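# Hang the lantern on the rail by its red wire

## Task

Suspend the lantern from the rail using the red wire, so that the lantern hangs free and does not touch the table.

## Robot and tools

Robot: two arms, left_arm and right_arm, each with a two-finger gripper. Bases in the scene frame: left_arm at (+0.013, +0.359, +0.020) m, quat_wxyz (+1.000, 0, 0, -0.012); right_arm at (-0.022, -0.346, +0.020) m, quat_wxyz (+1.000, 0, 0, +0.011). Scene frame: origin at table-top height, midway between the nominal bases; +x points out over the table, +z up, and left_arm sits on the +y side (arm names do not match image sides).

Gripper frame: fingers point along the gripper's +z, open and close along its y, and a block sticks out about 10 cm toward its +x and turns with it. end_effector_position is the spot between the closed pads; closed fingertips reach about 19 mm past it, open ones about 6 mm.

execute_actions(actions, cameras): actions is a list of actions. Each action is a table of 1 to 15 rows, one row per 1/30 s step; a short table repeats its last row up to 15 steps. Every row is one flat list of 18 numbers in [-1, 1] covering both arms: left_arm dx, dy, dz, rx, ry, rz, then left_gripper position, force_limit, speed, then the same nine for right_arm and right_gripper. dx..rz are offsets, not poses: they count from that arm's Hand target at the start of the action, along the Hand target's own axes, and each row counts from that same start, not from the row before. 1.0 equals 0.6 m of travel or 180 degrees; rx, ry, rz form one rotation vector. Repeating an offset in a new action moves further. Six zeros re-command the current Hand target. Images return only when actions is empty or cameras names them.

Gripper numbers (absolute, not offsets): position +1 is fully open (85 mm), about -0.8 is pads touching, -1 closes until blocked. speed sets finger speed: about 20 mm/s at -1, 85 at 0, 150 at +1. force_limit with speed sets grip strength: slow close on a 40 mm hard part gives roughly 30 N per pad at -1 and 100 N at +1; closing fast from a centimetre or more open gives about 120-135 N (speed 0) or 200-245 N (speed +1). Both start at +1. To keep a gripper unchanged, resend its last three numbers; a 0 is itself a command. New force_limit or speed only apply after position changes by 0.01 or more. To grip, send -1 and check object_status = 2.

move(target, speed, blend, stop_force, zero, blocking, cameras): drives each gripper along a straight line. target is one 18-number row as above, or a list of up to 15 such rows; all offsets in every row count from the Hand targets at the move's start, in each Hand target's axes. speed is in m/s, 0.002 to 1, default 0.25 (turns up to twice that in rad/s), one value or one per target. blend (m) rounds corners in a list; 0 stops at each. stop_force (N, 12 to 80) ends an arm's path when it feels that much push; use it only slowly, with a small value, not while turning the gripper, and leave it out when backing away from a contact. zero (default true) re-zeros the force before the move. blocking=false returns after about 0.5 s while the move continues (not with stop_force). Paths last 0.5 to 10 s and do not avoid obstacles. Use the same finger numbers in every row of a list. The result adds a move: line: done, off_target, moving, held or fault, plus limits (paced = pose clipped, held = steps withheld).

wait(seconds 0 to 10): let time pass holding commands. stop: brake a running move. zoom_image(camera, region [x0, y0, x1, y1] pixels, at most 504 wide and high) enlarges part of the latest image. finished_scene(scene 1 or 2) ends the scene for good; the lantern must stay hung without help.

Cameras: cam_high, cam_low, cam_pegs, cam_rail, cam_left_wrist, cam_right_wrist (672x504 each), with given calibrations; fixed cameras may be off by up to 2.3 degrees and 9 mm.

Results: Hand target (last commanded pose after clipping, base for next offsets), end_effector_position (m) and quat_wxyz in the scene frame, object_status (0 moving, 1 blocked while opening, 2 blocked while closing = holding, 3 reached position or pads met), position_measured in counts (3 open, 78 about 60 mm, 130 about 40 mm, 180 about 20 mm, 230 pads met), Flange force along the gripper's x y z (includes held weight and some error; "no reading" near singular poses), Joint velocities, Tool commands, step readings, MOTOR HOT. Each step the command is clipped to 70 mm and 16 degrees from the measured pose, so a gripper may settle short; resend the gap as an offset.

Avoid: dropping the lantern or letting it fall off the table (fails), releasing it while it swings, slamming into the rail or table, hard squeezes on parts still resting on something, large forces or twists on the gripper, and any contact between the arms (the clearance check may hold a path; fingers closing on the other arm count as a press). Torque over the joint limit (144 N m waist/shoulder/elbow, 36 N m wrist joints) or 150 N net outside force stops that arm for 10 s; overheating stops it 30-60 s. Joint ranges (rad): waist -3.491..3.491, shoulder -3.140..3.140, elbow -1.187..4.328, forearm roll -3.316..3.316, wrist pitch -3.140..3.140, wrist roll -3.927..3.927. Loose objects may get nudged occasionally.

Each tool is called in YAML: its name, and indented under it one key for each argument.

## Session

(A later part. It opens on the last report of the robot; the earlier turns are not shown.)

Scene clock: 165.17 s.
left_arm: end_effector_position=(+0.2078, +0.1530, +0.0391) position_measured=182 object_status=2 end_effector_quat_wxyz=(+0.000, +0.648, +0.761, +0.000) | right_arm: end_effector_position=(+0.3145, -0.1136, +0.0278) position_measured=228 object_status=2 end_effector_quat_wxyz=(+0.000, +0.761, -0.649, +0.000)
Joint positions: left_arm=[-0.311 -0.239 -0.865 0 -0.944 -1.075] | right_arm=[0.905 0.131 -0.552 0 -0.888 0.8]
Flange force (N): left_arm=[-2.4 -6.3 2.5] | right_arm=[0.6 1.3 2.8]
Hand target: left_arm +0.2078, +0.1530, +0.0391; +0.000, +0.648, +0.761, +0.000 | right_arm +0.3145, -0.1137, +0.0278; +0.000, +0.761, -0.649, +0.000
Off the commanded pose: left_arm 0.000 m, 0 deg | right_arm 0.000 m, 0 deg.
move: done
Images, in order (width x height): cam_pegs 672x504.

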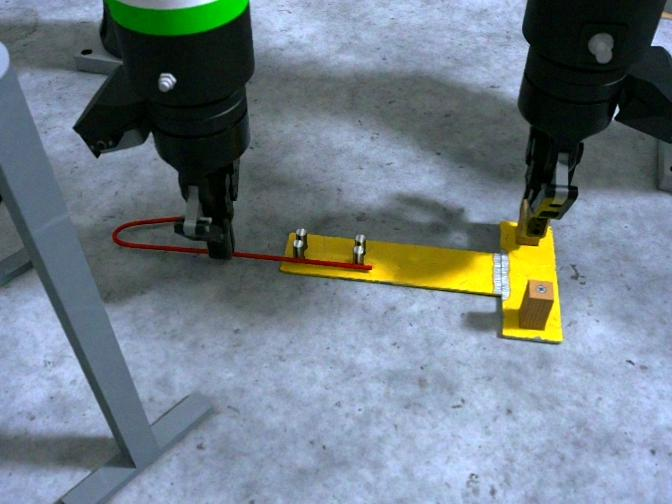

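move:
  target:
    - [0,0,0,0,0,0,-1,0.6,-1,-0.0107,0.0553,0,0,0,0,-1,0.6,-1]
    - [0,0,0,0,0,0,-1,0.6,-1,-0.0437,0.0958,0,0,0,0,-1,0.6,-1]
  speed: 0.03
  blend: 0.004
  cameras: ["cam_pegs"]

move:
  target:
    - [0,0,0,0,0,0,-1,0.6,-1,-0.049,0.02,0,0,0,0,-1,0.6,-1]
    - [0,0,0,0,0,0,-1,0.6,-1,-0.09,0.0245,0,0,0,0,-1,0.6,-1]
    - [0,0,0,0,0,0,-1,0.6,-1,-0.122,0.0055,0,0,0,0,-1,0.6,-1]
  speed: 0.03
  blend: 0.004
  cameras: ["cam_pegs","cam_right_wrist"]

Scene clock: 179.50 s.
left_arm: end_effector_position=(+0.2078, +0.1530, +0.0391) position_measured=182 object_status=2 end_effector_quat_wxyz=(+0.000, +0.648, +0.761, +0.000) | right_arm: end_effector_position=(+0.2536, -0.0968, +0.0278) position_measured=228 object_status=2 end_effector_quat_wxyz=(+0.000, +0.761, -0.649, +0.000)
Joint positions: left_arm=[-0.311 -0.239 -0.865 0 -0.944 -1.075] | right_arm=[1.07 0.04 -0.652 0 -0.878 0.635]
Flange force (N): left_arm=[0.4 -9.6 1.5] | right_arm=[3.5 -2.1 3.1]
Hand target: left_arm +0.2078, +0.1530, +0.0391; +0.000, +0.648, +0.761, +0.000 | right_arm +0.2537, -0.0968, +0.0278; +0.000, +0.761, -0.649, +0.000
Off the commanded pose: left_arm 0.000 m, 0 deg | right_arm 0.000 m, 0 deg.
move: done
Images, in order (width x height): cam_pegs 672x504.

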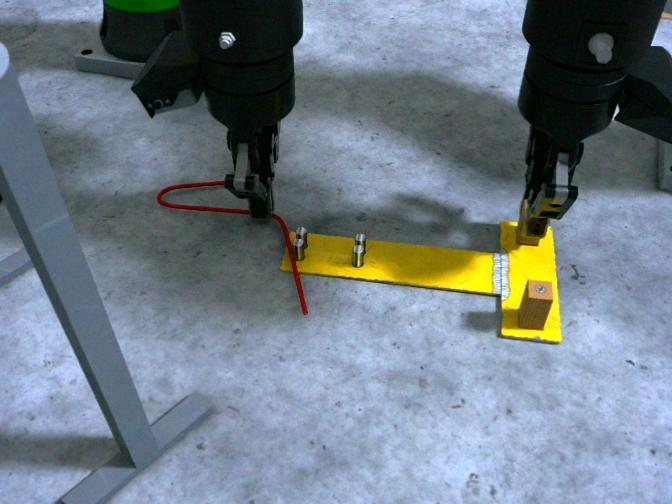

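Scene clock: 182.40 s.
left_arm: end_effector_position=(+0.2078, +0.1530, +0.0391) position_measured=182 object_status=2 end_effector_quat_wxyz=(+0.000, +0.648, +0.761, +0.000) | right_arm: end_effector_position=(+0.2389, -0.0250, +0.0278) position_measured=228 object_status=2 end_effector_quat_wxyz=(+0.000, +0.761, -0.649, +0.000)
Joint positions: left_arm=[-0.311 -0.239 -0.865 0 -0.944 -1.075] | right_arm=[1.186 0.142 -0.539 0 -0.89 0.52]
Flange force (N): left_arm=[0.4 -3.1 1.8] | right_arm=[4.9 4.9 2.8]
Hand target: left_arm +0.2078, +0.1530, +0.0391; +0.000, +0.648, +0.761, +0.000 | right_arm +0.2389, -0.0250, +0.0278; +0.000, +0.761, -0.649, +0.000
Off the commanded pose: left_arm 0.000 m, 0 deg | right_arm 0.000 m, 0 deg.
move: done
camera_calibration:
cam_right_wrist: T_world_to_cam=[[-0.983544, -0.178762, 0.0261773, 0.239624], [-0.158886, 0.924809, 0.345664, 0.0665554], [-0.0860004, 0.335817, -0.937993, 0.189354], [0, 0, 0, 1]] pos_world=[0.26254, -0.0823036, 0.148334]
Images, in order (width x height): cam_pegs 672x504, cam_right_wrist 672x504.

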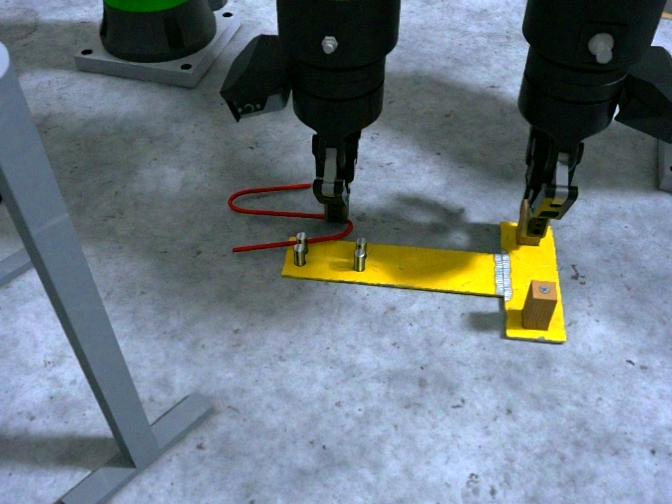

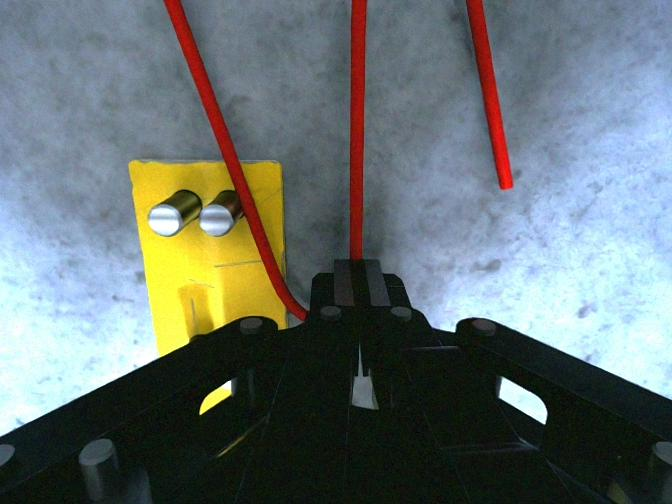

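move:
  target:
    - [0,0,0,0,0,0,-1,0.6,-1,0,0,-0.25,0,0,0,-1,0.6,-1]
  speed: 0.1

move:
  target:
    - [0,0,0,0,0,0,0.2,0.6,-1,0.04,-0.2,0,0,0,0.05,-1,0.6,-1]
    - [0,0,-0.2,0,0,0,0.2,0.6,-1,0.04,-0.2,0,0,0,0.05,-1,0.6,-1]
    - [0.18,0.05,-0.3,0,0,0,0.2,0.6,-1,0.04,-0.2,0,0,0,0.05,-1,0.6,-1]
  speed: 0.12
  cameras: ["cam_high","cam_rail"]

Scene clock: 231.93 s.
left_arm: end_effector_position=(+0.2078, +0.1530, +0.0391) position_measured=182 object_status=2 end_effector_quat_wxyz=(+0.000, +0.648, +0.761, +0.000) | right_arm: end_effector_position=(+0.2389, -0.0251, +0.1778) position_measured=228 object_status=2 end_effector_quat_wxyz=(+0.000, +0.761, -0.649, +0.000)
Joint positions: left_arm=[-0.311 -0.239 -0.865 0 -0.944 -1.075] | right_arm=[1.186 -0.048 -0.341 0 -1.277 0.52]
Flange force (N): left_arm=[-3.1 -6.5 2.5] | right_arm=[1.6 1.4 3.8]
Hand target: left_arm +0.2078, +0.1530, +0.0391; +0.000, +0.648, +0.761, +0.000 | right_arm +0.2388, -0.0250, +0.1778; +0.000, +0.761, -0.649, +0.000
Off the commanded pose: left_arm 0.000 m, 0 deg | right_arm 0.000 m, 0 deg.
move: done

Scene clock: 236.37 s.
left_arm: end_effector_position=(+0.2202, +0.2645, +0.2191) position_measured=104 object_status=3 end_effector_quat_wxyz=(+0.000, +0.648, +0.761, +0.000) | right_arm: end_effector_position=(+0.3611, -0.0299, +0.1779) position_measured=228 object_status=2 end_effector_quat_wxyz=(+0.000, +0.707, -0.707, +0.000)
Joint positions: left_arm=[0.206 -0.636 -0.644 0 -1.562 -1.593] | right_arm=[0.932 0.161 -0.121 0 -1.289 0.617]
Flange force (N): left_arm=[-7.5 -1.8 3.0] | right_arm=[0.9 1.8 3.5]
Hand target: left_arm +0.2202, +0.2645, +0.2191; +0.000, +0.648, +0.761, +0.000 | right_arm +0.3611, -0.0299, +0.1779; +0.000, +0.707, -0.707, +0.000
Off the commanded pose: left_arm 0.000 m, 0 deg | right_arm 0.000 m, 0 deg.
move: done
Images, in order (width x height): cam_high 672x504, cam_rail 672x504.

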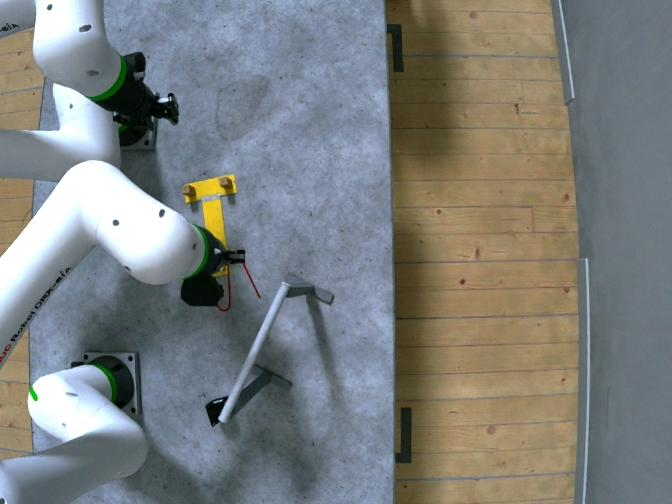

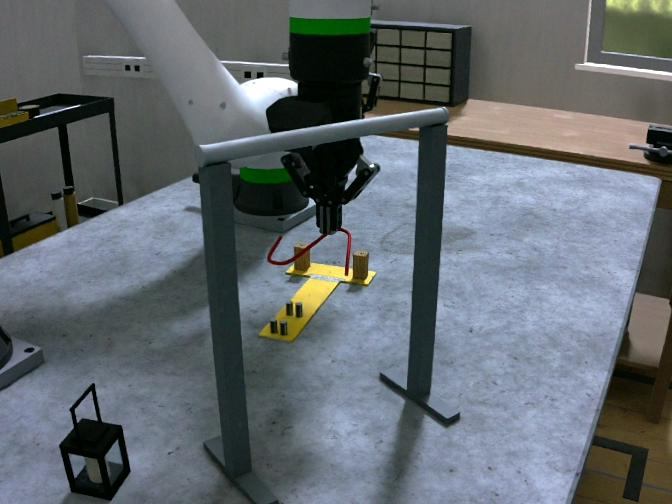

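move:
  target:
    - [0,0,0,0,0,0,0.2,0.6,-1,-0.05,-0.023,0.2,0,0,0,-1,0.6,-1]
    - [0,0,0,0,0,0,0.2,0.6,-1,-0.05,-0.023,0.2615,0,0,0,-1,0.6,-1]
  speed: [0.1,0.02]
  stop_force: 12

move:
  target:
    - [0,0,0,0,0,0,0.2,0.6,-1,0,0,0,0,0,0,-0.16,0.6,-1]
    - [0,0,0,0,0,0,0.2,0.6,-1,0,0,-0.3,0,0,0,-0.16,0.6,-1]
  speed: 0.1
  cameras: ["cam_right_wrist","cam_high","cam_rail"]

zoom_image:
  camera: "cam_rail"
  region: [30, 360, 150, 504]

zoom_image:
  camera: "cam_high"
  region: [180, 360, 270, 450]

Scene clock: 247.97 s.
left_arm: end_effector_position=(+0.2202, +0.2645, +0.2191) position_measured=104 object_status=3 end_effector_quat_wxyz=(+0.000, +0.648, +0.761, +0.000) | right_arm: end_effector_position=(+0.3750, +0.0002, +0.0213) position_measured=228 object_status=2 end_effector_quat_wxyz=(+0.000, +0.707, -0.707, +0.000)
Joint positions: left_arm=[0.206 -0.636 -0.644 0 -1.562 -1.593] | right_arm=[0.944 0.399 -0.219 0 -0.953 0.605]
Flange force (N): left_arm=[-8.8 -1.6 2.5] | right_arm=[3.3 6.7 -18.5]
Hand target: left_arm +0.2202, +0.2645, +0.2191; +0.000, +0.648, +0.761, +0.000 | right_arm +0.3750, +0.0002, +0.0213; +0.000, +0.707, -0.707, +0.000
Off the commanded pose: left_arm 0.000 m, 0 deg | right_arm 0.000 m, 0 deg.
move: contact (right_arm); path passed 1 of 2 targets

Scene clock: 251.83 s.
left_arm: end_effector_position=(+0.2202, +0.2645, +0.2191) position_measured=104 object_status=3 end_effector_quat_wxyz=(+0.000, +0.648, +0.761, +0.000) | right_arm: end_effector_position=(+0.3749, +0.0002, +0.2013) position_measured=149 object_status=3 end_effector_quat_wxyz=(+0.000, +0.707, -0.707, +0.000)
Joint positions: left_arm=[0.206 -0.636 -0.644 0 -1.562 -1.593] | right_arm=[0.944 0.22 0.006 0 -1.356 0.605]
Flange force (N): left_arm=[-8.9 -1.4 2.4] | right_arm=[1.7 1.9 3.8]
Hand target: left_arm +0.2202, +0.2645, +0.2191; +0.000, +0.648, +0.761, +0.000 | right_arm +0.3749, +0.0002, +0.2013; +0.000, +0.707, -0.707, +0.000
Off the commanded pose: left_arm 0.000 m, 0 deg | right_arm 0.000 m, 0 deg.
move: done
camera_calibration:
cam_right_wrist: T_world_to_cam=[[-0.999403, -0.0227242, 0.0260238, 0.379275], [-0.0123323, 0.938264, 0.3457, -0.0500185], [-0.0322729, 0.345172, -0.937984, 0.335201], [0, 0, 0, 1]] pos_world=[0.38925, -0.0601529, 0.321835]
Images, in order (width x height): cam_high 672x504, cam_rail 672x504, cam_right_wrist 672x504.

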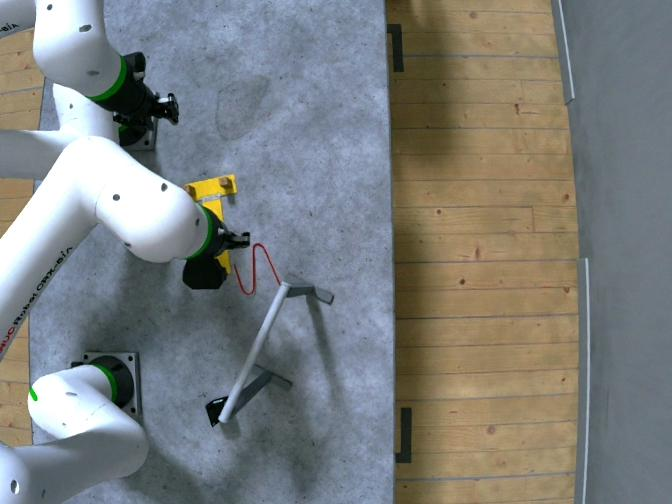

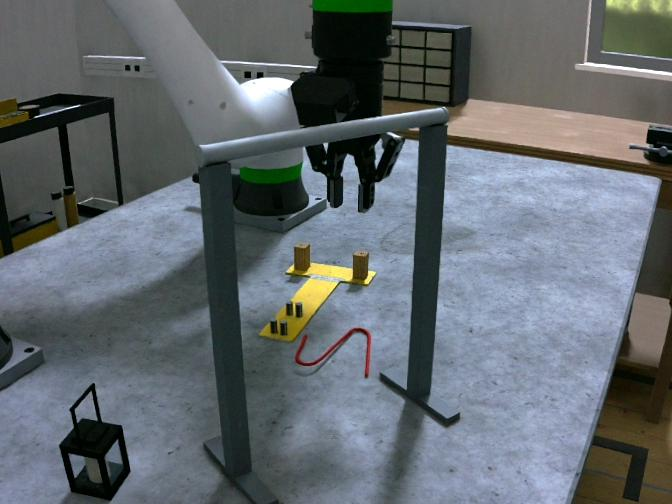

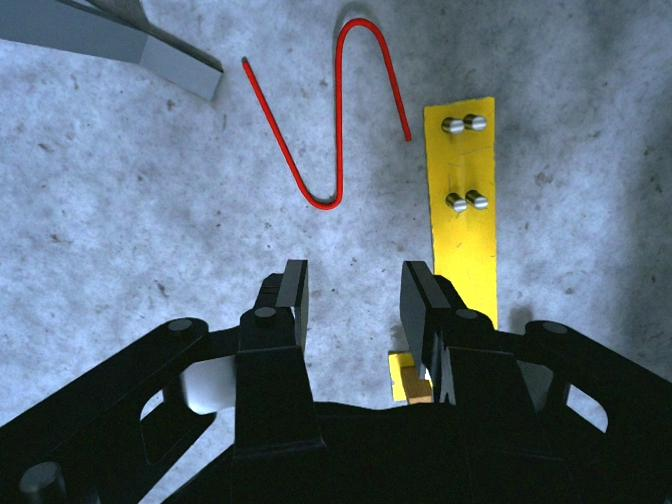

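Scaled by 3.500 from the camera's 672x504 image, which has a finer 960x720 frame.

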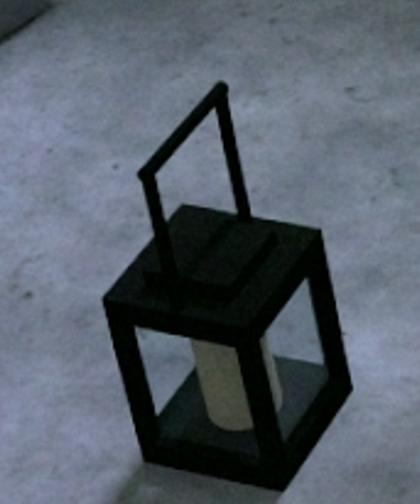

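Scaled by 5.600 from the camera's 672x504 image, which has a finer 960x720 frame.

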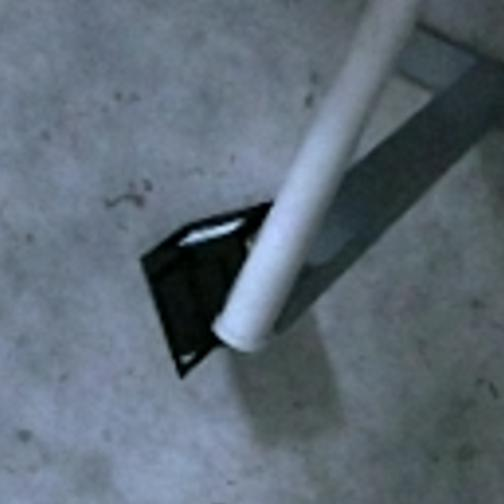

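move:
  target:
    - [0,0,0,0,0,0,0.2,0.6,-1,0.333,0.28,-0.083,0,0,-0.05,-0.16,0.6,-1]
    - [0,0,0,0,0,0,0.2,0.6,-1,0.65,0.135,-0.083,0,0,-0.1,-0.16,0.6,-1]
  speed: 0.2
  blend: 0.05
  cameras: ["cam_right_wrist","cam_high","cam_rail"]

Scene clock: 271.73 s.
left_arm: end_effector_position=(+0.2202, +0.2645, +0.2191) position_measured=104 object_status=3 end_effector_quat_wxyz=(+0.000, +0.648, +0.761, +0.000) | right_arm: end_effector_position=(+0.2943, -0.3899, +0.2511) position_measured=149 object_status=3 end_effector_quat_wxyz=(+0.000, +0.809, -0.587, +0.000)
Joint positions: left_arm=[0.206 -0.636 -0.644 0 -1.562 -1.593] | right_arm=[0.258 -0.343 -0.408 0 -1.506 1.605]
Flange force (N): left_arm=[-9.5 -1.7 2.8] | right_arm=[-0.4 2.0 4.4]
Hand target: left_arm +0.2202, +0.2645, +0.2191; +0.000, +0.648, +0.761, +0.000 | right_arm +0.2943, -0.3899, +0.2511; +0.000, +0.809, -0.587, +0.000
Off the commanded pose: left_arm 0.000 m, 0 deg | right_arm 0.000 m, 0 deg.
move: done
camera_calibration:
cam_right_wrist: T_world_to_cam=[[-0.943466, -0.330451, 0.0259784, 0.152189], [-0.301701, 0.888554, 0.345613, 0.363503], [-0.137291, 0.318236, -0.938018, 0.534233], [0, 0, 0, 1]] pos_world=[0.3266, -0.442713, 0.371535]
Images, in order (width x height): cam_high 672x504, cam_rail 672x504, cam_right_wrist 672x504.

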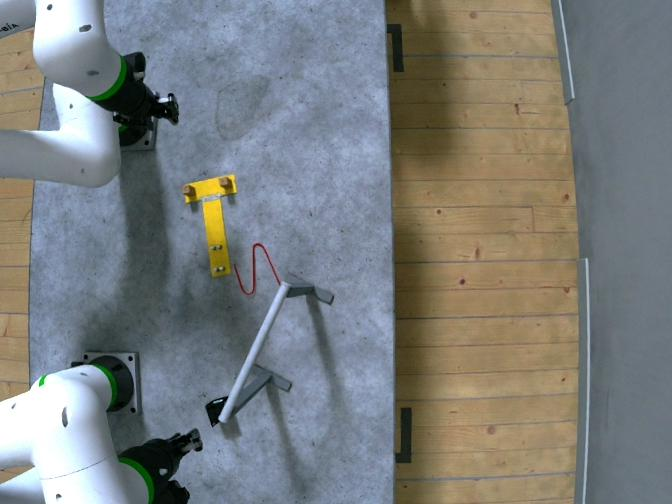

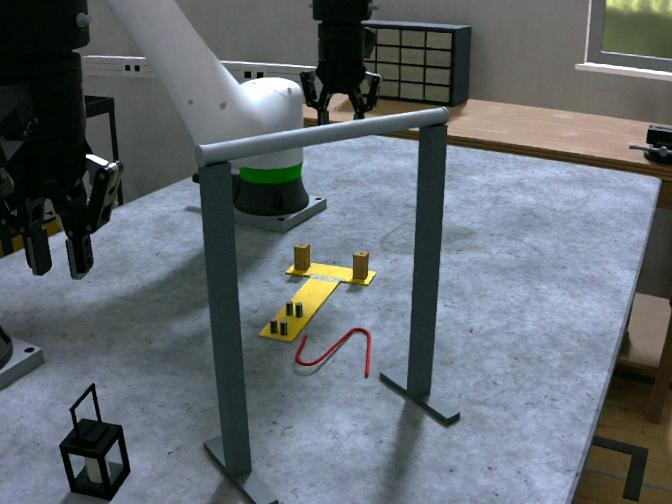

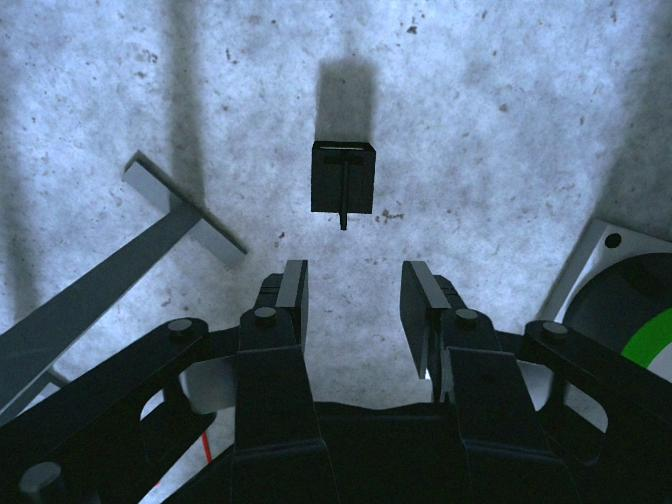

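move:
  target:
    - [0,0,0,0,0,0,0.2,0.6,-1,0.003,-0.001,0.1,0,0,0,-0.16,-0.3,-1]
    - [0,0,0,0,0,0,0.2,0.6,-1,0.003,-0.001,0.2363,0,0,0,-0.16,-0.3,-1]
    - [0,0,0,0,0,0,0.2,0.6,-1,0.003,-0.001,0.2363,0,0,0,-1,-0.3,-1]
  speed: 0.06

move:
  target: [0,0,0,0,0,0,0.2,0.6,-1,0,0,-0.06,0,0,0,-1,-0.3,-1]
  speed: 0.04
  cameras: ["cam_right_wrist","cam_rail"]

Scene clock: 282.83 s.
left_arm: end_effector_position=(+0.2202, +0.2645, +0.2191) position_measured=104 object_status=3 end_effector_quat_wxyz=(+0.000, +0.648, +0.761, +0.000) | right_arm: end_effector_position=(+0.2954, -0.3914, +0.1093) position_measured=225 object_status=0 end_effector_quat_wxyz=(+0.000, +0.809, -0.587, +0.000)
Joint positions: left_arm=[0.206 -0.636 -0.644 0 -1.562 -1.593] | right_arm=[0.252 -0.239 -0.675 0 -1.134 1.611]
Flange force (N): left_arm=[-8.8 -1.7 2.5] | right_arm=[-1.4 1.8 5.7]
Hand target: left_arm +0.2202, +0.2645, +0.2191; +0.000, +0.648, +0.761, +0.000 | right_arm +0.2955, -0.3914, +0.1093; +0.000, +0.809, -0.587, +0.000
Off the commanded pose: left_arm 0.000 m, 0 deg | right_arm 0.000 m, 0 deg.
move: done

Scene clock: 284.03 s.
left_arm: end_effector_position=(+0.2202, +0.2645, +0.2191) position_measured=104 object_status=3 end_effector_quat_wxyz=(+0.000, +0.648, +0.761, +0.000) | right_arm: end_effector_position=(+0.2954, -0.3915, +0.1453) position_measured=225 object_status=2 end_effector_quat_wxyz=(+0.000, +0.809, -0.587, +0.000)
Joint positions: left_arm=[0.206 -0.636 -0.644 0 -1.562 -1.593] | right_arm=[0.252 -0.28 -0.615 0 -1.236 1.611]
Flange force (N): left_arm=[-9.2 -1.8 2.4] | right_arm=[-0.9 1.7 5.5]
Hand target: left_arm +0.2202, +0.2645, +0.2191; +0.000, +0.648, +0.761, +0.000 | right_arm +0.2954, -0.3914, +0.1453; +0.000, +0.809, -0.587, +0.000
Off the commanded pose: left_arm 0.000 m, 0 deg | right_arm 0.000 m, 0 deg.
move: done
camera_calibration:
cam_right_wrist: T_world_to_cam=[[-0.943474, -0.330408, 0.0262307, 0.155403], [-0.301584, 0.888605, 0.345585, 0.401814], [-0.137493, 0.31814, -0.938021, 0.435674], [0, 0, 0, 1]] pos_world=[0.327701, -0.444313, 0.265733]
Images, in order (width x height): cam_rail 672x504, cam_right_wrist 672x504.

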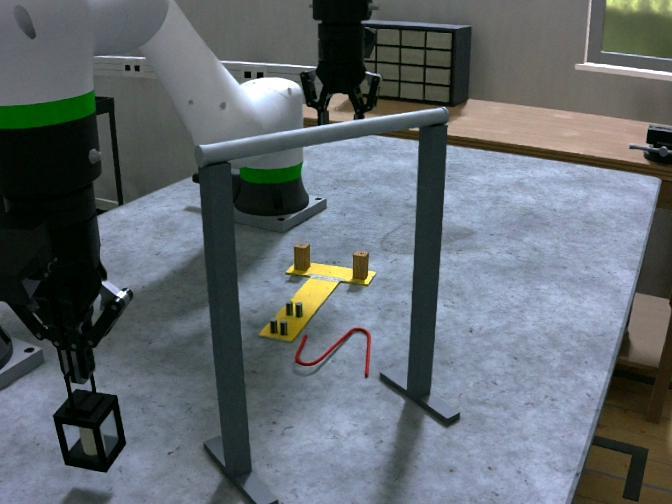

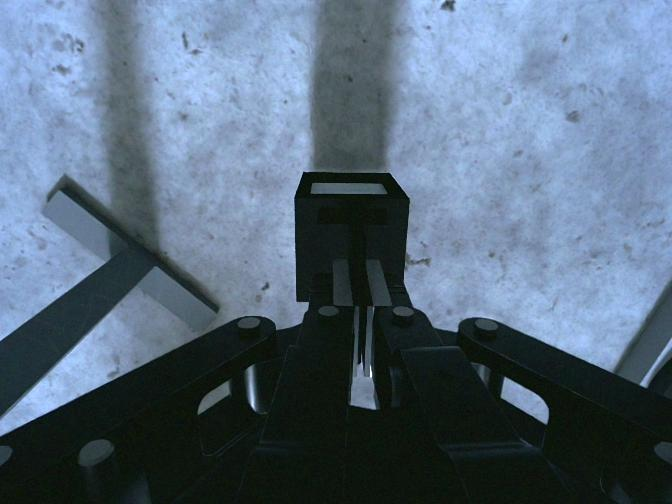

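move:
  target: [0,0,0,0,0,0,0.2,0.6,-1,0.151,-0.3096,0,0,0,0.5278,-1,-0.3,-1]
  speed: 0.15

move:
  target: [0,0,0,0,0,0,0.2,0.6,-1,0,0,0.0605,0,0,0,-1,-0.3,-1]
  speed: 0.015
  stop_force: 12
  cameras: ["cam_right_wrist"]

Scene clock: 295.33 s.
left_arm: end_effector_position=(+0.2202, +0.2645, +0.2191) position_measured=104 object_status=3 end_effector_quat_wxyz=(+0.000, +0.648, +0.761, +0.000) | right_arm: end_effector_position=(+0.5001, -0.4200, +0.1454) position_measured=225 object_status=2 end_effector_quat_wxyz=(+0.000, -0.114, +0.994, +0.000)
Joint positions: left_arm=[0.206 -0.636 -0.644 0 -1.562 -1.593] | right_arm=[0.085 0.26 -0.081 0 -1.23 0.12]
Flange force (N): left_arm=[-9.2 -1.2 2.2] | right_arm=[2.4 0.7 5.5]
Hand target: left_arm +0.2202, +0.2645, +0.2191; +0.000, +0.648, +0.761, +0.000 | right_arm +0.5001, -0.4200, +0.1454; +0.000, -0.114, +0.994, +0.000
Off the commanded pose: left_arm 0.000 m, 0 deg | right_arm 0.000 m, 0 deg.
move: done

Scene clock: 298.33 s.
left_arm: end_effector_position=(+0.2202, +0.2645, +0.2191) position_measured=104 object_status=3 end_effector_quat_wxyz=(+0.000, +0.648, +0.761, +0.000) | right_arm: end_effector_position=(+0.5002, -0.4200, +0.1092) position_measured=225 object_status=2 end_effector_quat_wxyz=(+0.000, -0.114, +0.994, +0.000)
Joint positions: left_arm=[0.206 -0.636 -0.644 0 -1.562 -1.593] | right_arm=[0.085 0.293 -0.129 0 -1.149 0.12]
Flange force (N): left_arm=[-8.2 -1.6 2.6] | right_arm=[3.6 1.3 -10.6]
Hand target: left_arm +0.2202, +0.2645, +0.2191; +0.000, +0.648, +0.761, +0.000 | right_arm +0.5002, -0.4200, +0.1092; +0.000, -0.114, +0.994, +0.000
Off the commanded pose: left_arm 0.000 m, 0 deg | right_arm 0.000 m, 0 deg.
move: contact (right_arm)
camera_calibration:
cam_right_wrist: T_world_to_cam=[[-0.246834, 0.9687, 0.0263278, 0.537263], [0.911312, 0.222802, 0.346222, -0.385004], [0.32952, 0.109452, -0.937783, 0.117812], [0, 0, 0, 1]] pos_world=[0.444653, -0.447562, 0.229634]
Images, in order (width x height): cam_right_wrist 672x504.

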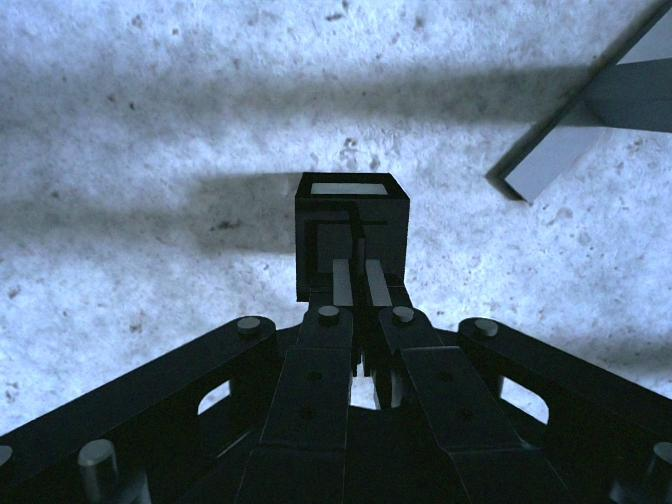

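move:
  target:
    - [0,0,0,0,0,0,0.2,0.6,-1,0,0,0,0,0,0,-0.16,-0.3,-1]
    - [0,0,0,0,0,0,0.2,0.6,-1,0,0,-0.25,0,0,0,-0.16,-0.3,-1]
    - [0,0,0,0,0,0,0.2,0.6,-1,0.246,-0.029,-0.25,0,0,0,-0.16,-0.3,-1]
    - [0,0,0,0,0,0,0.2,0.6,-1,0.421,0.251,-0.25,0,0,-0.15,-0.16,-0.3,-1]
  speed: [0.1,0.12,0.25,0.25]
  blend: [0,0.03,0.04,0]

Scene clock: 312.57 s.
left_arm: end_effector_position=(+0.2202, +0.2645, +0.2191) position_measured=104 object_status=3 end_effector_quat_wxyz=(+0.000, +0.648, +0.761, +0.000) | right_arm: end_effector_position=(+0.2200, -0.3303, +0.2591) position_measured=149 object_status=3 end_effector_quat_wxyz=(+0.000, -0.342, +0.940, +0.000)
Joint positions: left_arm=[0.206 -0.636 -0.644 0 -1.562 -1.593] | right_arm=[0.608 -0.582 -0.526 0 -1.626 0.068]
Flange force (N): left_arm=[-8.9 -1.2 2.0] | right_arm=[1.4 1.9 4.1]
Hand target: left_arm +0.2202, +0.2645, +0.2191; +0.000, +0.648, +0.761, +0.000 | right_arm +0.2200, -0.3303, +0.2591; +0.000, -0.342, +0.940, +0.000
Off the commanded pose: left_arm 0.000 m, 0 deg | right_arm 0.000 m, 0 deg.
move: done

move:
  target:
    - [0,0,0,0,0,0,0.2,0.6,-1,-0.1265,0.177,0.02,0,0,-0.1,-0.16,-0.3,-1]
    - [0,0,0,0,0,0,0.2,0.6,-1,-0.5306,0.2304,0.2658,0,0,-0.2778,-0.16,-0.3,-1]
  speed: 0.25
  blend: 0.05
  cameras: ["cam_right_wrist"]

Scene clock: 321.13 s.
left_arm: end_effector_position=(+0.2202, +0.2645, +0.2191) position_measured=104 object_status=3 end_effector_quat_wxyz=(+0.000, +0.648, +0.761, +0.000) | right_arm: end_effector_position=(+0.3748, -0.0197, +0.0997) position_measured=149 object_status=3 end_effector_quat_wxyz=(+0.000, +0.707, -0.707, +0.000)
Joint positions: left_arm=[0.206 -0.636 -0.644 0 -1.562 -1.593] | right_arm=[0.922 0.271 -0.182 0.001 -1.118 0.627]
Flange force (N): left_arm=[-8.7 -1.6 2.2] | right_arm=[1.1 1.8 2.9]
Hand target: left_arm +0.2202, +0.2645, +0.2191; +0.000, +0.648, +0.761, +0.000 | right_arm +0.3748, -0.0197, +0.0997; +0.000, +0.707, -0.707, +0.000
Off the commanded pose: left_arm 0.000 m, 0 deg | right_arm 0.000 m, 0 deg.
move: done
camera_calibration:
cam_right_wrist: T_world_to_cam=[[-0.999406, -0.0226906, 0.0259279, 0.381397], [-0.0123308, 0.938232, 0.345786, 0.00369364], [-0.0321725, 0.345261, -0.937955, 0.246602], [0, 0, 0, 1]] pos_world=[0.389149, -0.0799535, 0.220135]
Images, in order (width x height): cam_right_wrist 672x504.

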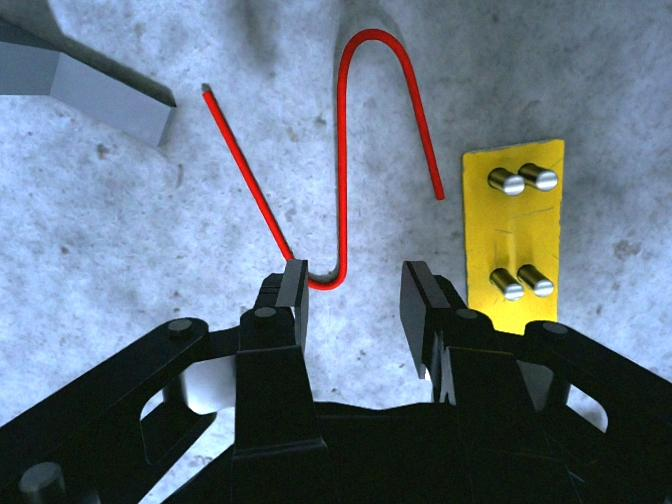

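move:
  target:
    - [0,0,0,0,0,0,0.2,0.6,-1,0,0,0.1303,0,0,0,-0.16,0.6,-1]
    - [0,0,0,0,0,0,0.2,0.6,-1,0,0,0.1303,0,0,0,-1,0.6,-1]
  speed: 0.06

move:
  target: [0,0,0,0,0,0,0.2,0.6,-1,0,0,-0.3,0,0,0,-1,0.6,-1]
  speed: 0.1

move:
  target:
    - [0,0,0,0,0,0,0.2,0.6,-1,0.333,0.284,-0.114,0,0,0,-1,0.6,-1]
    - [0,0,0,0,0,0,0.2,0.6,-1,0.883,-0.083,-0.114,0.265,0.596,-0.64,-1,0.6,-1]
  speed: [0.25,0.3]
  blend: 0.03
  cameras: ["cam_right_wrist"]

Scene clock: 331.37 s.
left_arm: end_effector_position=(+0.2202, +0.2645, +0.2191) position_measured=104 object_status=3 end_effector_quat_wxyz=(+0.000, +0.648, +0.761, +0.000) | right_arm: end_effector_position=(+0.3749, -0.0197, +0.0215) position_measured=227 object_status=0 end_effector_quat_wxyz=(+0.000, +0.707, -0.707, +0.000)
Joint positions: left_arm=[0.206 -0.636 -0.644 0 -1.562 -1.593] | right_arm=[0.922 0.372 -0.258 0.001 -0.941 0.627]
Flange force (N): left_arm=[-8.6 -1.4 2.5] | right_arm=[1.1 1.7 2.7]
Hand target: left_arm +0.2202, +0.2645, +0.2191; +0.000, +0.648, +0.761, +0.000 | right_arm +0.3749, -0.0197, +0.0215; +0.000, +0.707, -0.707, +0.000
Off the commanded pose: left_arm 0.000 m, 0 deg | right_arm 0.000 m, 0 deg.
move: done

Scene clock: 333.50 s.
left_arm: end_effector_position=(+0.2202, +0.2645, +0.2191) position_measured=104 object_status=3 end_effector_quat_wxyz=(+0.000, +0.648, +0.761, +0.000) | right_arm: end_effector_position=(+0.3748, -0.0197, +0.2015) position_measured=227 object_status=2 end_effector_quat_wxyz=(+0.000, +0.707, -0.707, +0.000)
Joint positions: left_arm=[0.206 -0.636 -0.644 0 -1.562 -1.593] | right_arm=[0.922 0.188 -0.032 0.001 -1.35 0.627]
Flange force (N): left_arm=[-9.3 -1.2 2.5] | right_arm=[1.9 2.7 4.2]
Hand target: left_arm +0.2202, +0.2645, +0.2191; +0.000, +0.648, +0.761, +0.000 | right_arm +0.3748, -0.0197, +0.2015; +0.000, +0.707, -0.707, +0.000
Off the commanded pose: left_arm 0.000 m, 0 deg | right_arm 0.000 m, 0 deg.
move: done

Scene clock: 340.47 s.
left_arm: end_effector_position=(+0.2202, +0.2645, +0.2191) position_measured=104 object_status=3 end_effector_quat_wxyz=(+0.000, +0.648, +0.761, +0.000) | right_arm: end_effector_position=(+0.4251, -0.5494, +0.2699) position_measured=227 object_status=2 end_effector_quat_wxyz=(+0.254, +0.586, +0.396, +0.660)
Joint positions: left_arm=[0.206 -0.636 -0.644 0 -1.562 -1.593] | right_arm=[-0.959 0.052 -1.104 1.195 1.412 3.718]
Flange force (N): left_arm=[-8.8 -1.3 2.7] | right_arm=[-0.1 -2.5 0.3]
Hand target: left_arm +0.2202, +0.2645, +0.2191; +0.000, +0.648, +0.761, +0.000 | right_arm +0.4251, -0.5494, +0.2699; +0.254, +0.586, +0.396, +0.660
Off the commanded pose: left_arm 0.000 m, 0 deg | right_arm 0.000 m, 0 deg.
move: done; limits=paced
camera_calibration:
cam_right_wrist: T_world_to_cam=[[0.0985173, -0.54694, 0.831355, -0.556864], [-0.161677, -0.833117, -0.52894, -0.231143], [0.981914, -0.0823016, -0.170504, -0.282274], [0, 0, 0, 1]] pos_world=[0.294659, -0.520372, 0.292562]
Images, in order (width x height): cam_right_wrist 672x504.

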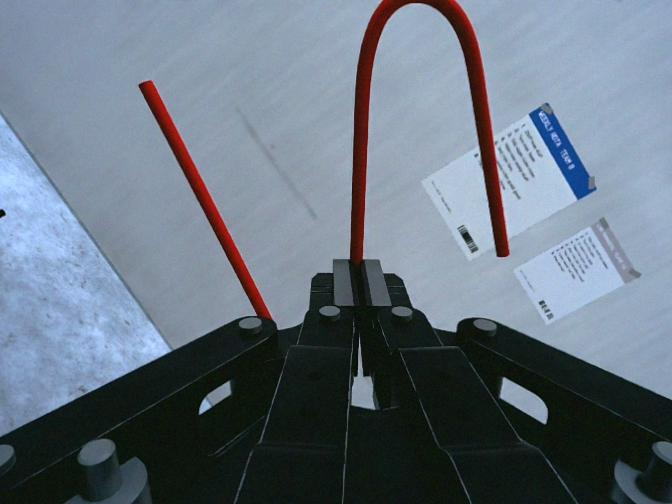

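move:
  target:
    - [0,0,0,0,0,0,0.2,0.6,-1,0,0,0,0,0,0.6,-1,0.6,-1]
    - [0,0,0,0,0,0,0.2,0.6,-1,0,0,0,0,0,-0.8,-1,0.6,-1]
    - [0,0,0,0,0,0,0.2,0.6,-1,0,0,0,0,0,0,-1,0.6,-1]
  speed: 0.5

move:
  target: [0,0,0,0,0,0,0.2,0.6,-1,-0.1465,-0.2163,0.1415,0,0,0,-1,0.6,-1]
  speed: 0.12
  cameras: ["cam_right_wrist","cam_low","cam_high"]

zoom_image:
  camera: "cam_low"
  region: [0, 200, 120, 330]

Scene clock: 355.00 s.
left_arm: end_effector_position=(+0.2202, +0.2645, +0.2191) position_measured=104 object_status=3 end_effector_quat_wxyz=(+0.000, +0.648, +0.761, +0.000) | right_arm: end_effector_position=(+0.4251, -0.5494, +0.2699) position_measured=227 object_status=2 end_effector_quat_wxyz=(+0.254, +0.586, +0.396, +0.660)
Joint positions: left_arm=[0.206 -0.636 -0.644 0 -1.562 -1.593] | right_arm=[-0.959 0.052 -1.104 1.195 1.412 -2.565]
Flange force (N): left_arm=[-8.4 -2.2 2.3] | right_arm=[-0.2 -2.8 0.6]
Hand target: left_arm +0.2202, +0.2645, +0.2191; +0.000, +0.648, +0.761, +0.000 | right_arm +0.4251, -0.5494, +0.2699; +0.254, +0.586, +0.396, +0.660
Off the commanded pose: left_arm 0.000 m, 0 deg | right_arm 0.000 m, 0 deg.
move: done

Scene clock: 356.87 s.
left_arm: end_effector_position=(+0.2202, +0.2645, +0.2191) position_measured=104 object_status=3 end_effector_quat_wxyz=(+0.000, +0.648, +0.761, +0.000) | right_arm: end_effector_position=(+0.5074, -0.5280, +0.1133) position_measured=227 object_status=2 end_effector_quat_wxyz=(+0.254, +0.586, +0.395, +0.660)
Joint positions: left_arm=[0.206 -0.636 -0.644 0 -1.562 -1.593] | right_arm=[-0.596 0.602 -0.968 0.8 1.571 -2.182]
Flange force (N): left_arm=[-8.2 -2.2 2.7] | right_arm=[-2.2 -2.6 -0.3]
Hand target: left_arm +0.2202, +0.2645, +0.2191; +0.000, +0.648, +0.761, +0.000 | right_arm +0.5074, -0.5279, +0.1133; +0.254, +0.586, +0.396, +0.660
Off the commanded pose: left_arm 0.000 m, 0 deg | right_arm 0.000 m, 0 deg.
move: done
camera_calibration:
cam_right_wrist: T_world_to_cam=[[0.0985173, -0.54694, 0.831355, -0.423087], [-0.161677, -0.833117, -0.52894, -0.282824], [0.981914, -0.0823016, -0.170504, -0.388124], [0, 0, 0, 1]] pos_world=[0.377059, -0.498972, 0.135962]
Images, in order (width x height): cam_high 672x504, cam_low 672x504, cam_right_wrist 672x504.

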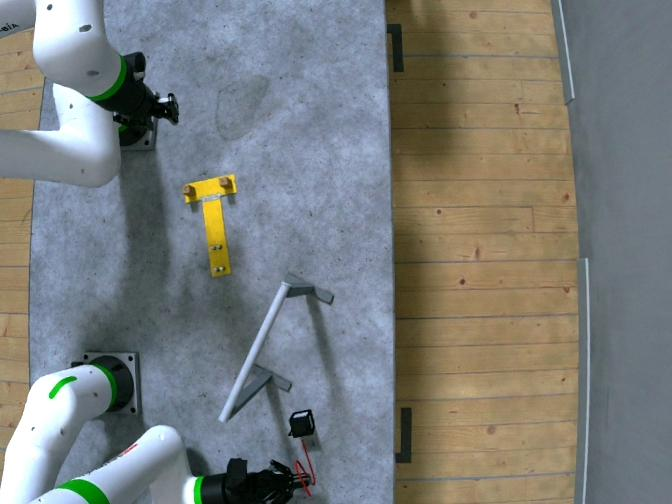

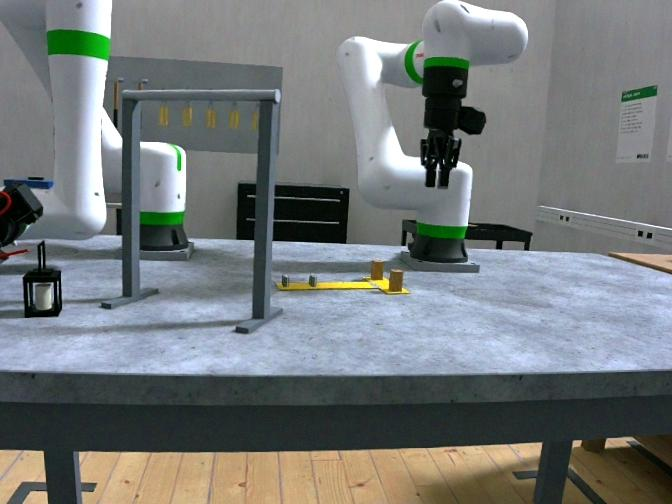

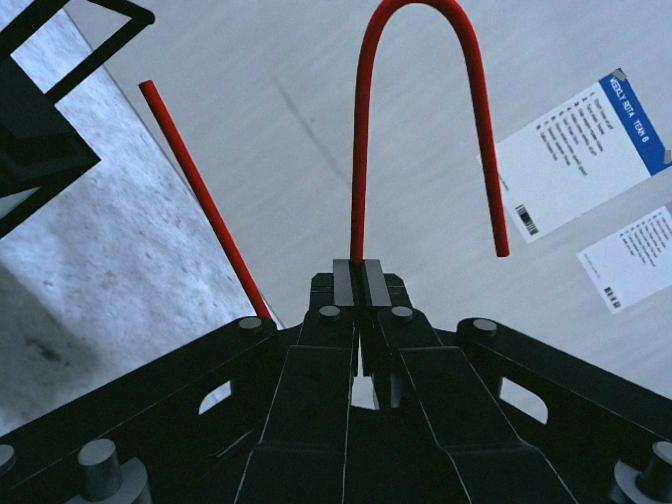

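Scaled by 3.877 from the camera's 672x504 image, which has a finer 960x720 frame.

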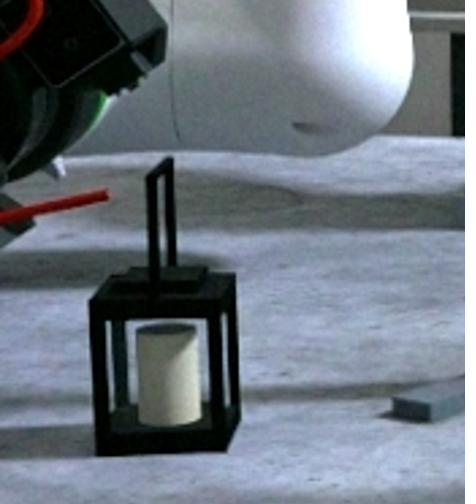

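move:
  target: [0,0,0,0,0,0,0.2,0.6,-1,0.0627,-0.0292,0,0,0,0,-1,0.6,-1]
  speed: 0.04
  cameras: ["cam_right_wrist","cam_low"]

zoom_image:
  camera: "cam_low"
  region: [0, 200, 120, 330]

Scene clock: 361.27 s.
left_arm: end_effector_position=(+0.2202, +0.2645, +0.2191) position_measured=104 object_status=3 end_effector_quat_wxyz=(+0.000, +0.648, +0.761, +0.000) | right_arm: end_effector_position=(+0.4982, -0.4881, +0.1205) position_measured=227 object_status=2 end_effector_quat_wxyz=(+0.254, +0.586, +0.395, +0.660)
Joint positions: left_arm=[0.206 -0.636 -0.644 0 -1.562 -1.593] | right_arm=[-0.457 0.56 -1.04 0.661 1.595 -2.163]
Flange force (N): left_arm=[-8.8 -1.9 2.5] | right_arm=[-1.9 -2.4 0.5]
Hand target: left_arm +0.2202, +0.2645, +0.2191; +0.000, +0.648, +0.761, +0.000 | right_arm +0.4982, -0.4881, +0.1205; +0.254, +0.586, +0.396, +0.660
Off the commanded pose: left_arm 0.000 m, 0 deg | right_arm 0.000 m, 0 deg.
move: done
camera_calibration:
cam_right_wrist: T_world_to_cam=[[0.0985173, -0.54694, 0.831355, -0.406398], [-0.161677, -0.833117, -0.52894, -0.247345], [0.981914, -0.0823016, -0.170504, -0.374587], [0, 0, 0, 1]] pos_world=[0.367859, -0.459172, 0.143162]
Images, in order (width x height): cam_low 672x504, cam_right_wrist 672x504.

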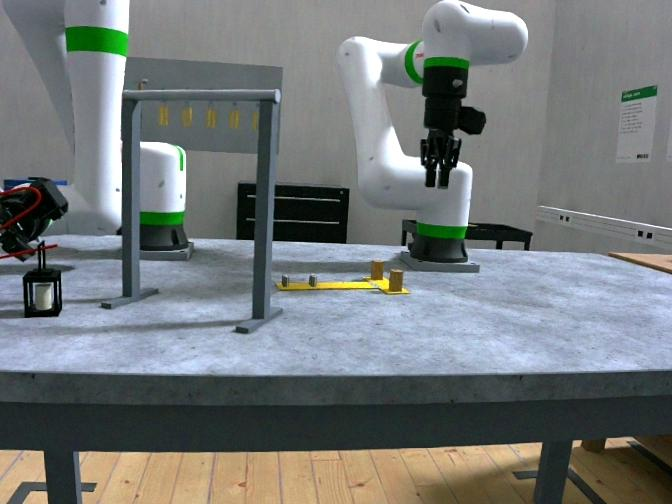

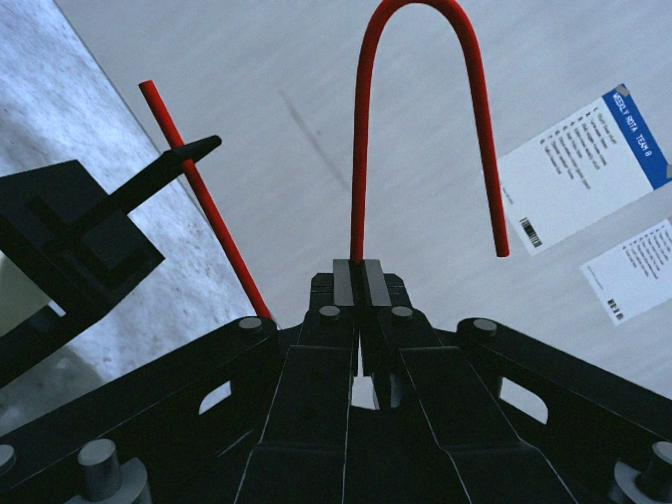

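Scaled by 3.877 from the camera's 672x504 image, which has a finer 960x720 frame.

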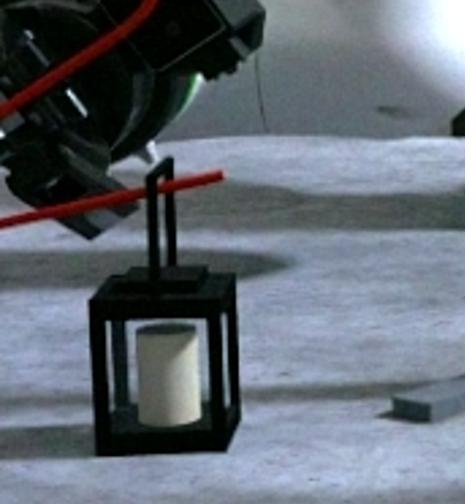

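move:
  target:
    - [0,0,0,0,0,0,0.2,0.6,-1,0.1015,-0.0505,0,0,0,0,-1,0.6,-1]
  speed: 0.03

move:
  target: [0,0,0,0,0,0,0.2,0.6,-1,-0.0107,0.0172,0,0,0,0.3056,-1,0.6,-1]
  speed: 0.1
  cameras: ["cam_low"]

zoom_image:
  camera: "cam_low"
  region: [0, 200, 120, 330]

Scene clock: 368.40 s.
left_arm: end_effector_position=(+0.2202, +0.2645, +0.2191) position_measured=104 object_status=3 end_effector_quat_wxyz=(+0.000, +0.648, +0.761, +0.000) | right_arm: end_effector_position=(+0.4830, -0.4226, +0.1305) position_measured=227 object_status=2 end_effector_quat_wxyz=(+0.254, +0.586, +0.395, +0.660)
Joint positions: left_arm=[0.206 -0.636 -0.644 0 -1.562 -1.593] | right_arm=[-0.143 0.513 -1.125 0.348 1.635 -2.158]
Flange force (N): left_arm=[-8.5 -1.3 2.6] | right_arm=[-1.5 -1.8 -0.4]
Hand target: left_arm +0.2202, +0.2645, +0.2191; +0.000, +0.648, +0.761, +0.000 | right_arm +0.4830, -0.4226, +0.1305; +0.254, +0.586, +0.396, +0.660
Off the commanded pose: left_arm 0.000 m, 0 deg | right_arm 0.000 m, 0 deg.
move: done

Scene clock: 373.53 s.
left_arm: end_effector_position=(+0.2202, +0.2645, +0.2191) position_measured=104 object_status=3 end_effector_quat_wxyz=(+0.000, +0.648, +0.761, +0.000) | right_arm: end_effector_position=(+0.4855, -0.4335, +0.1353) position_measured=227 object_status=2 end_effector_quat_wxyz=(-0.080, +0.702, +0.080, +0.703)
Joint positions: left_arm=[0.206 -0.636 -0.644 0 -1.562 -1.593] | right_arm=[-0.203 0.49 -1.119 0.408 1.607 -3.126]
Flange force (N): left_arm=[-8.8 -1.6 2.4] | right_arm=[-3.1 -0.3 -0.1]
Hand target: left_arm +0.2202, +0.2645, +0.2191; +0.000, +0.648, +0.761, +0.000 | right_arm +0.4855, -0.4335, +0.1353; -0.080, +0.702, +0.080, +0.703
Off the commanded pose: left_arm 0.000 m, 0 deg | right_arm 0.000 m, 0 deg.
move: done
Images, in order (width x height): cam_low 672x504.

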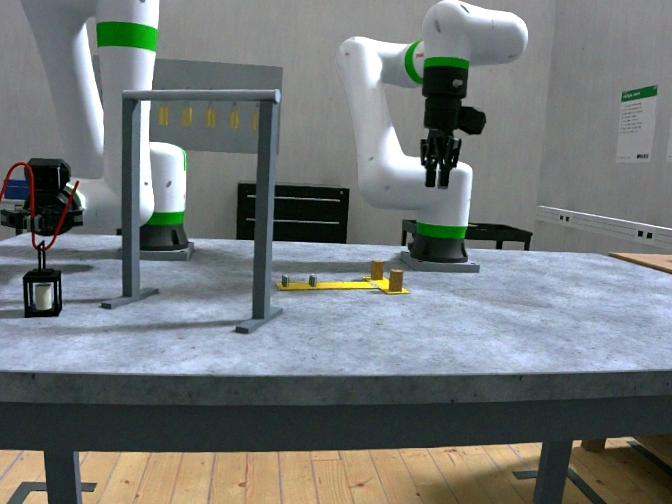

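Scaled by 3.877 from the camera's 672x504 image, which has a finer 960x720 frame.

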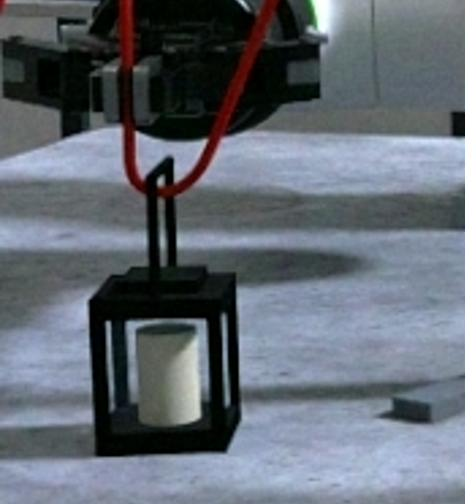

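move:
  target:
    - [0,0,0,0,0,0,0.2,0.6,-1,0.13,0,0,0,0,0,-1,0.6,-1]
    - [0,0,0,0,0,0,0.2,0.6,-1,0.25,0,-0.03,0,0.14,0,-1,0.6,-1]
    - [0,0,0,0,0,0,0.2,0.6,-1,0.675,0,-0.117,0,0.14,0,-1,0.6,-1]
  speed: [0.03,0.1,0.12]
  cameras: ["cam_low","cam_high"]

Scene clock: 386.90 s.
left_arm: end_effector_position=(+0.2202, +0.2645, +0.2191) position_measured=104 object_status=3 end_effector_quat_wxyz=(+0.000, +0.648, +0.761, +0.000) | right_arm: end_effector_position=(+0.4168, -0.4492, +0.5402) position_measured=227 object_status=2 end_effector_quat_wxyz=(-0.096, +0.532, +0.061, +0.839)
Joint positions: left_arm=[0.206 -0.636 -0.644 0 -1.562 -1.593] | right_arm=[-0.324 -0.513 -1.032 0.542 1.086 -3.659]
Flange force (N): left_arm=[-8.5 -1.7 2.6] | right_arm=no reading
Hand target: left_arm +0.2202, +0.2645, +0.2191; +0.000, +0.648, +0.761, +0.000 | right_arm +0.4167, -0.4492, +0.5403; -0.096, +0.532, +0.061, +0.839
Off the commanded pose: left_arm 0.000 m, 0 deg | right_arm 0.000 m, 0 deg.
move: done
Images, in order (width x height): cam_high 672x504, cam_low 672x504.

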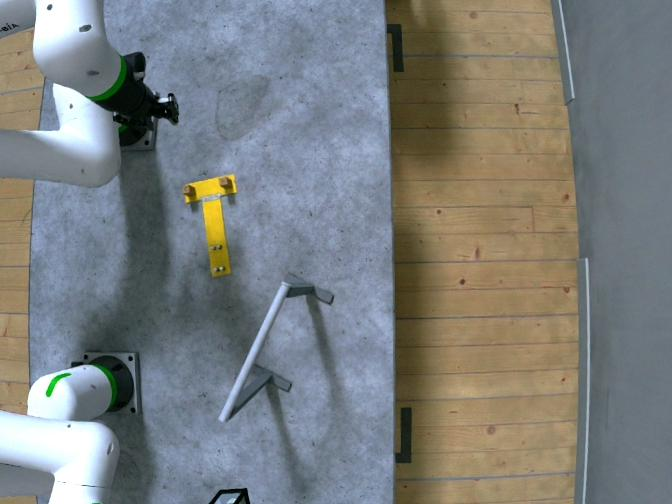

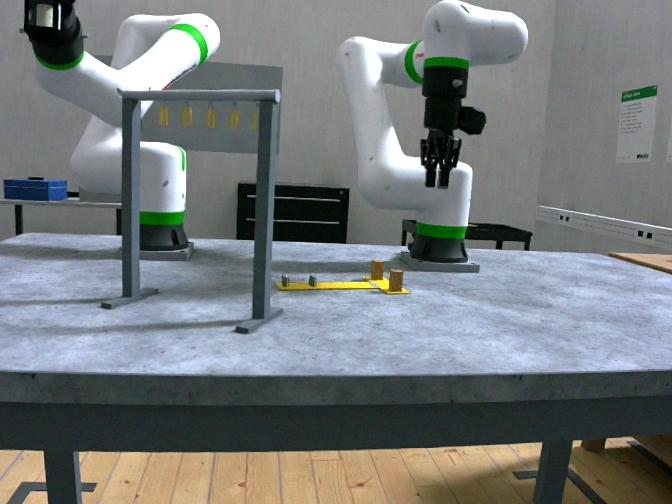

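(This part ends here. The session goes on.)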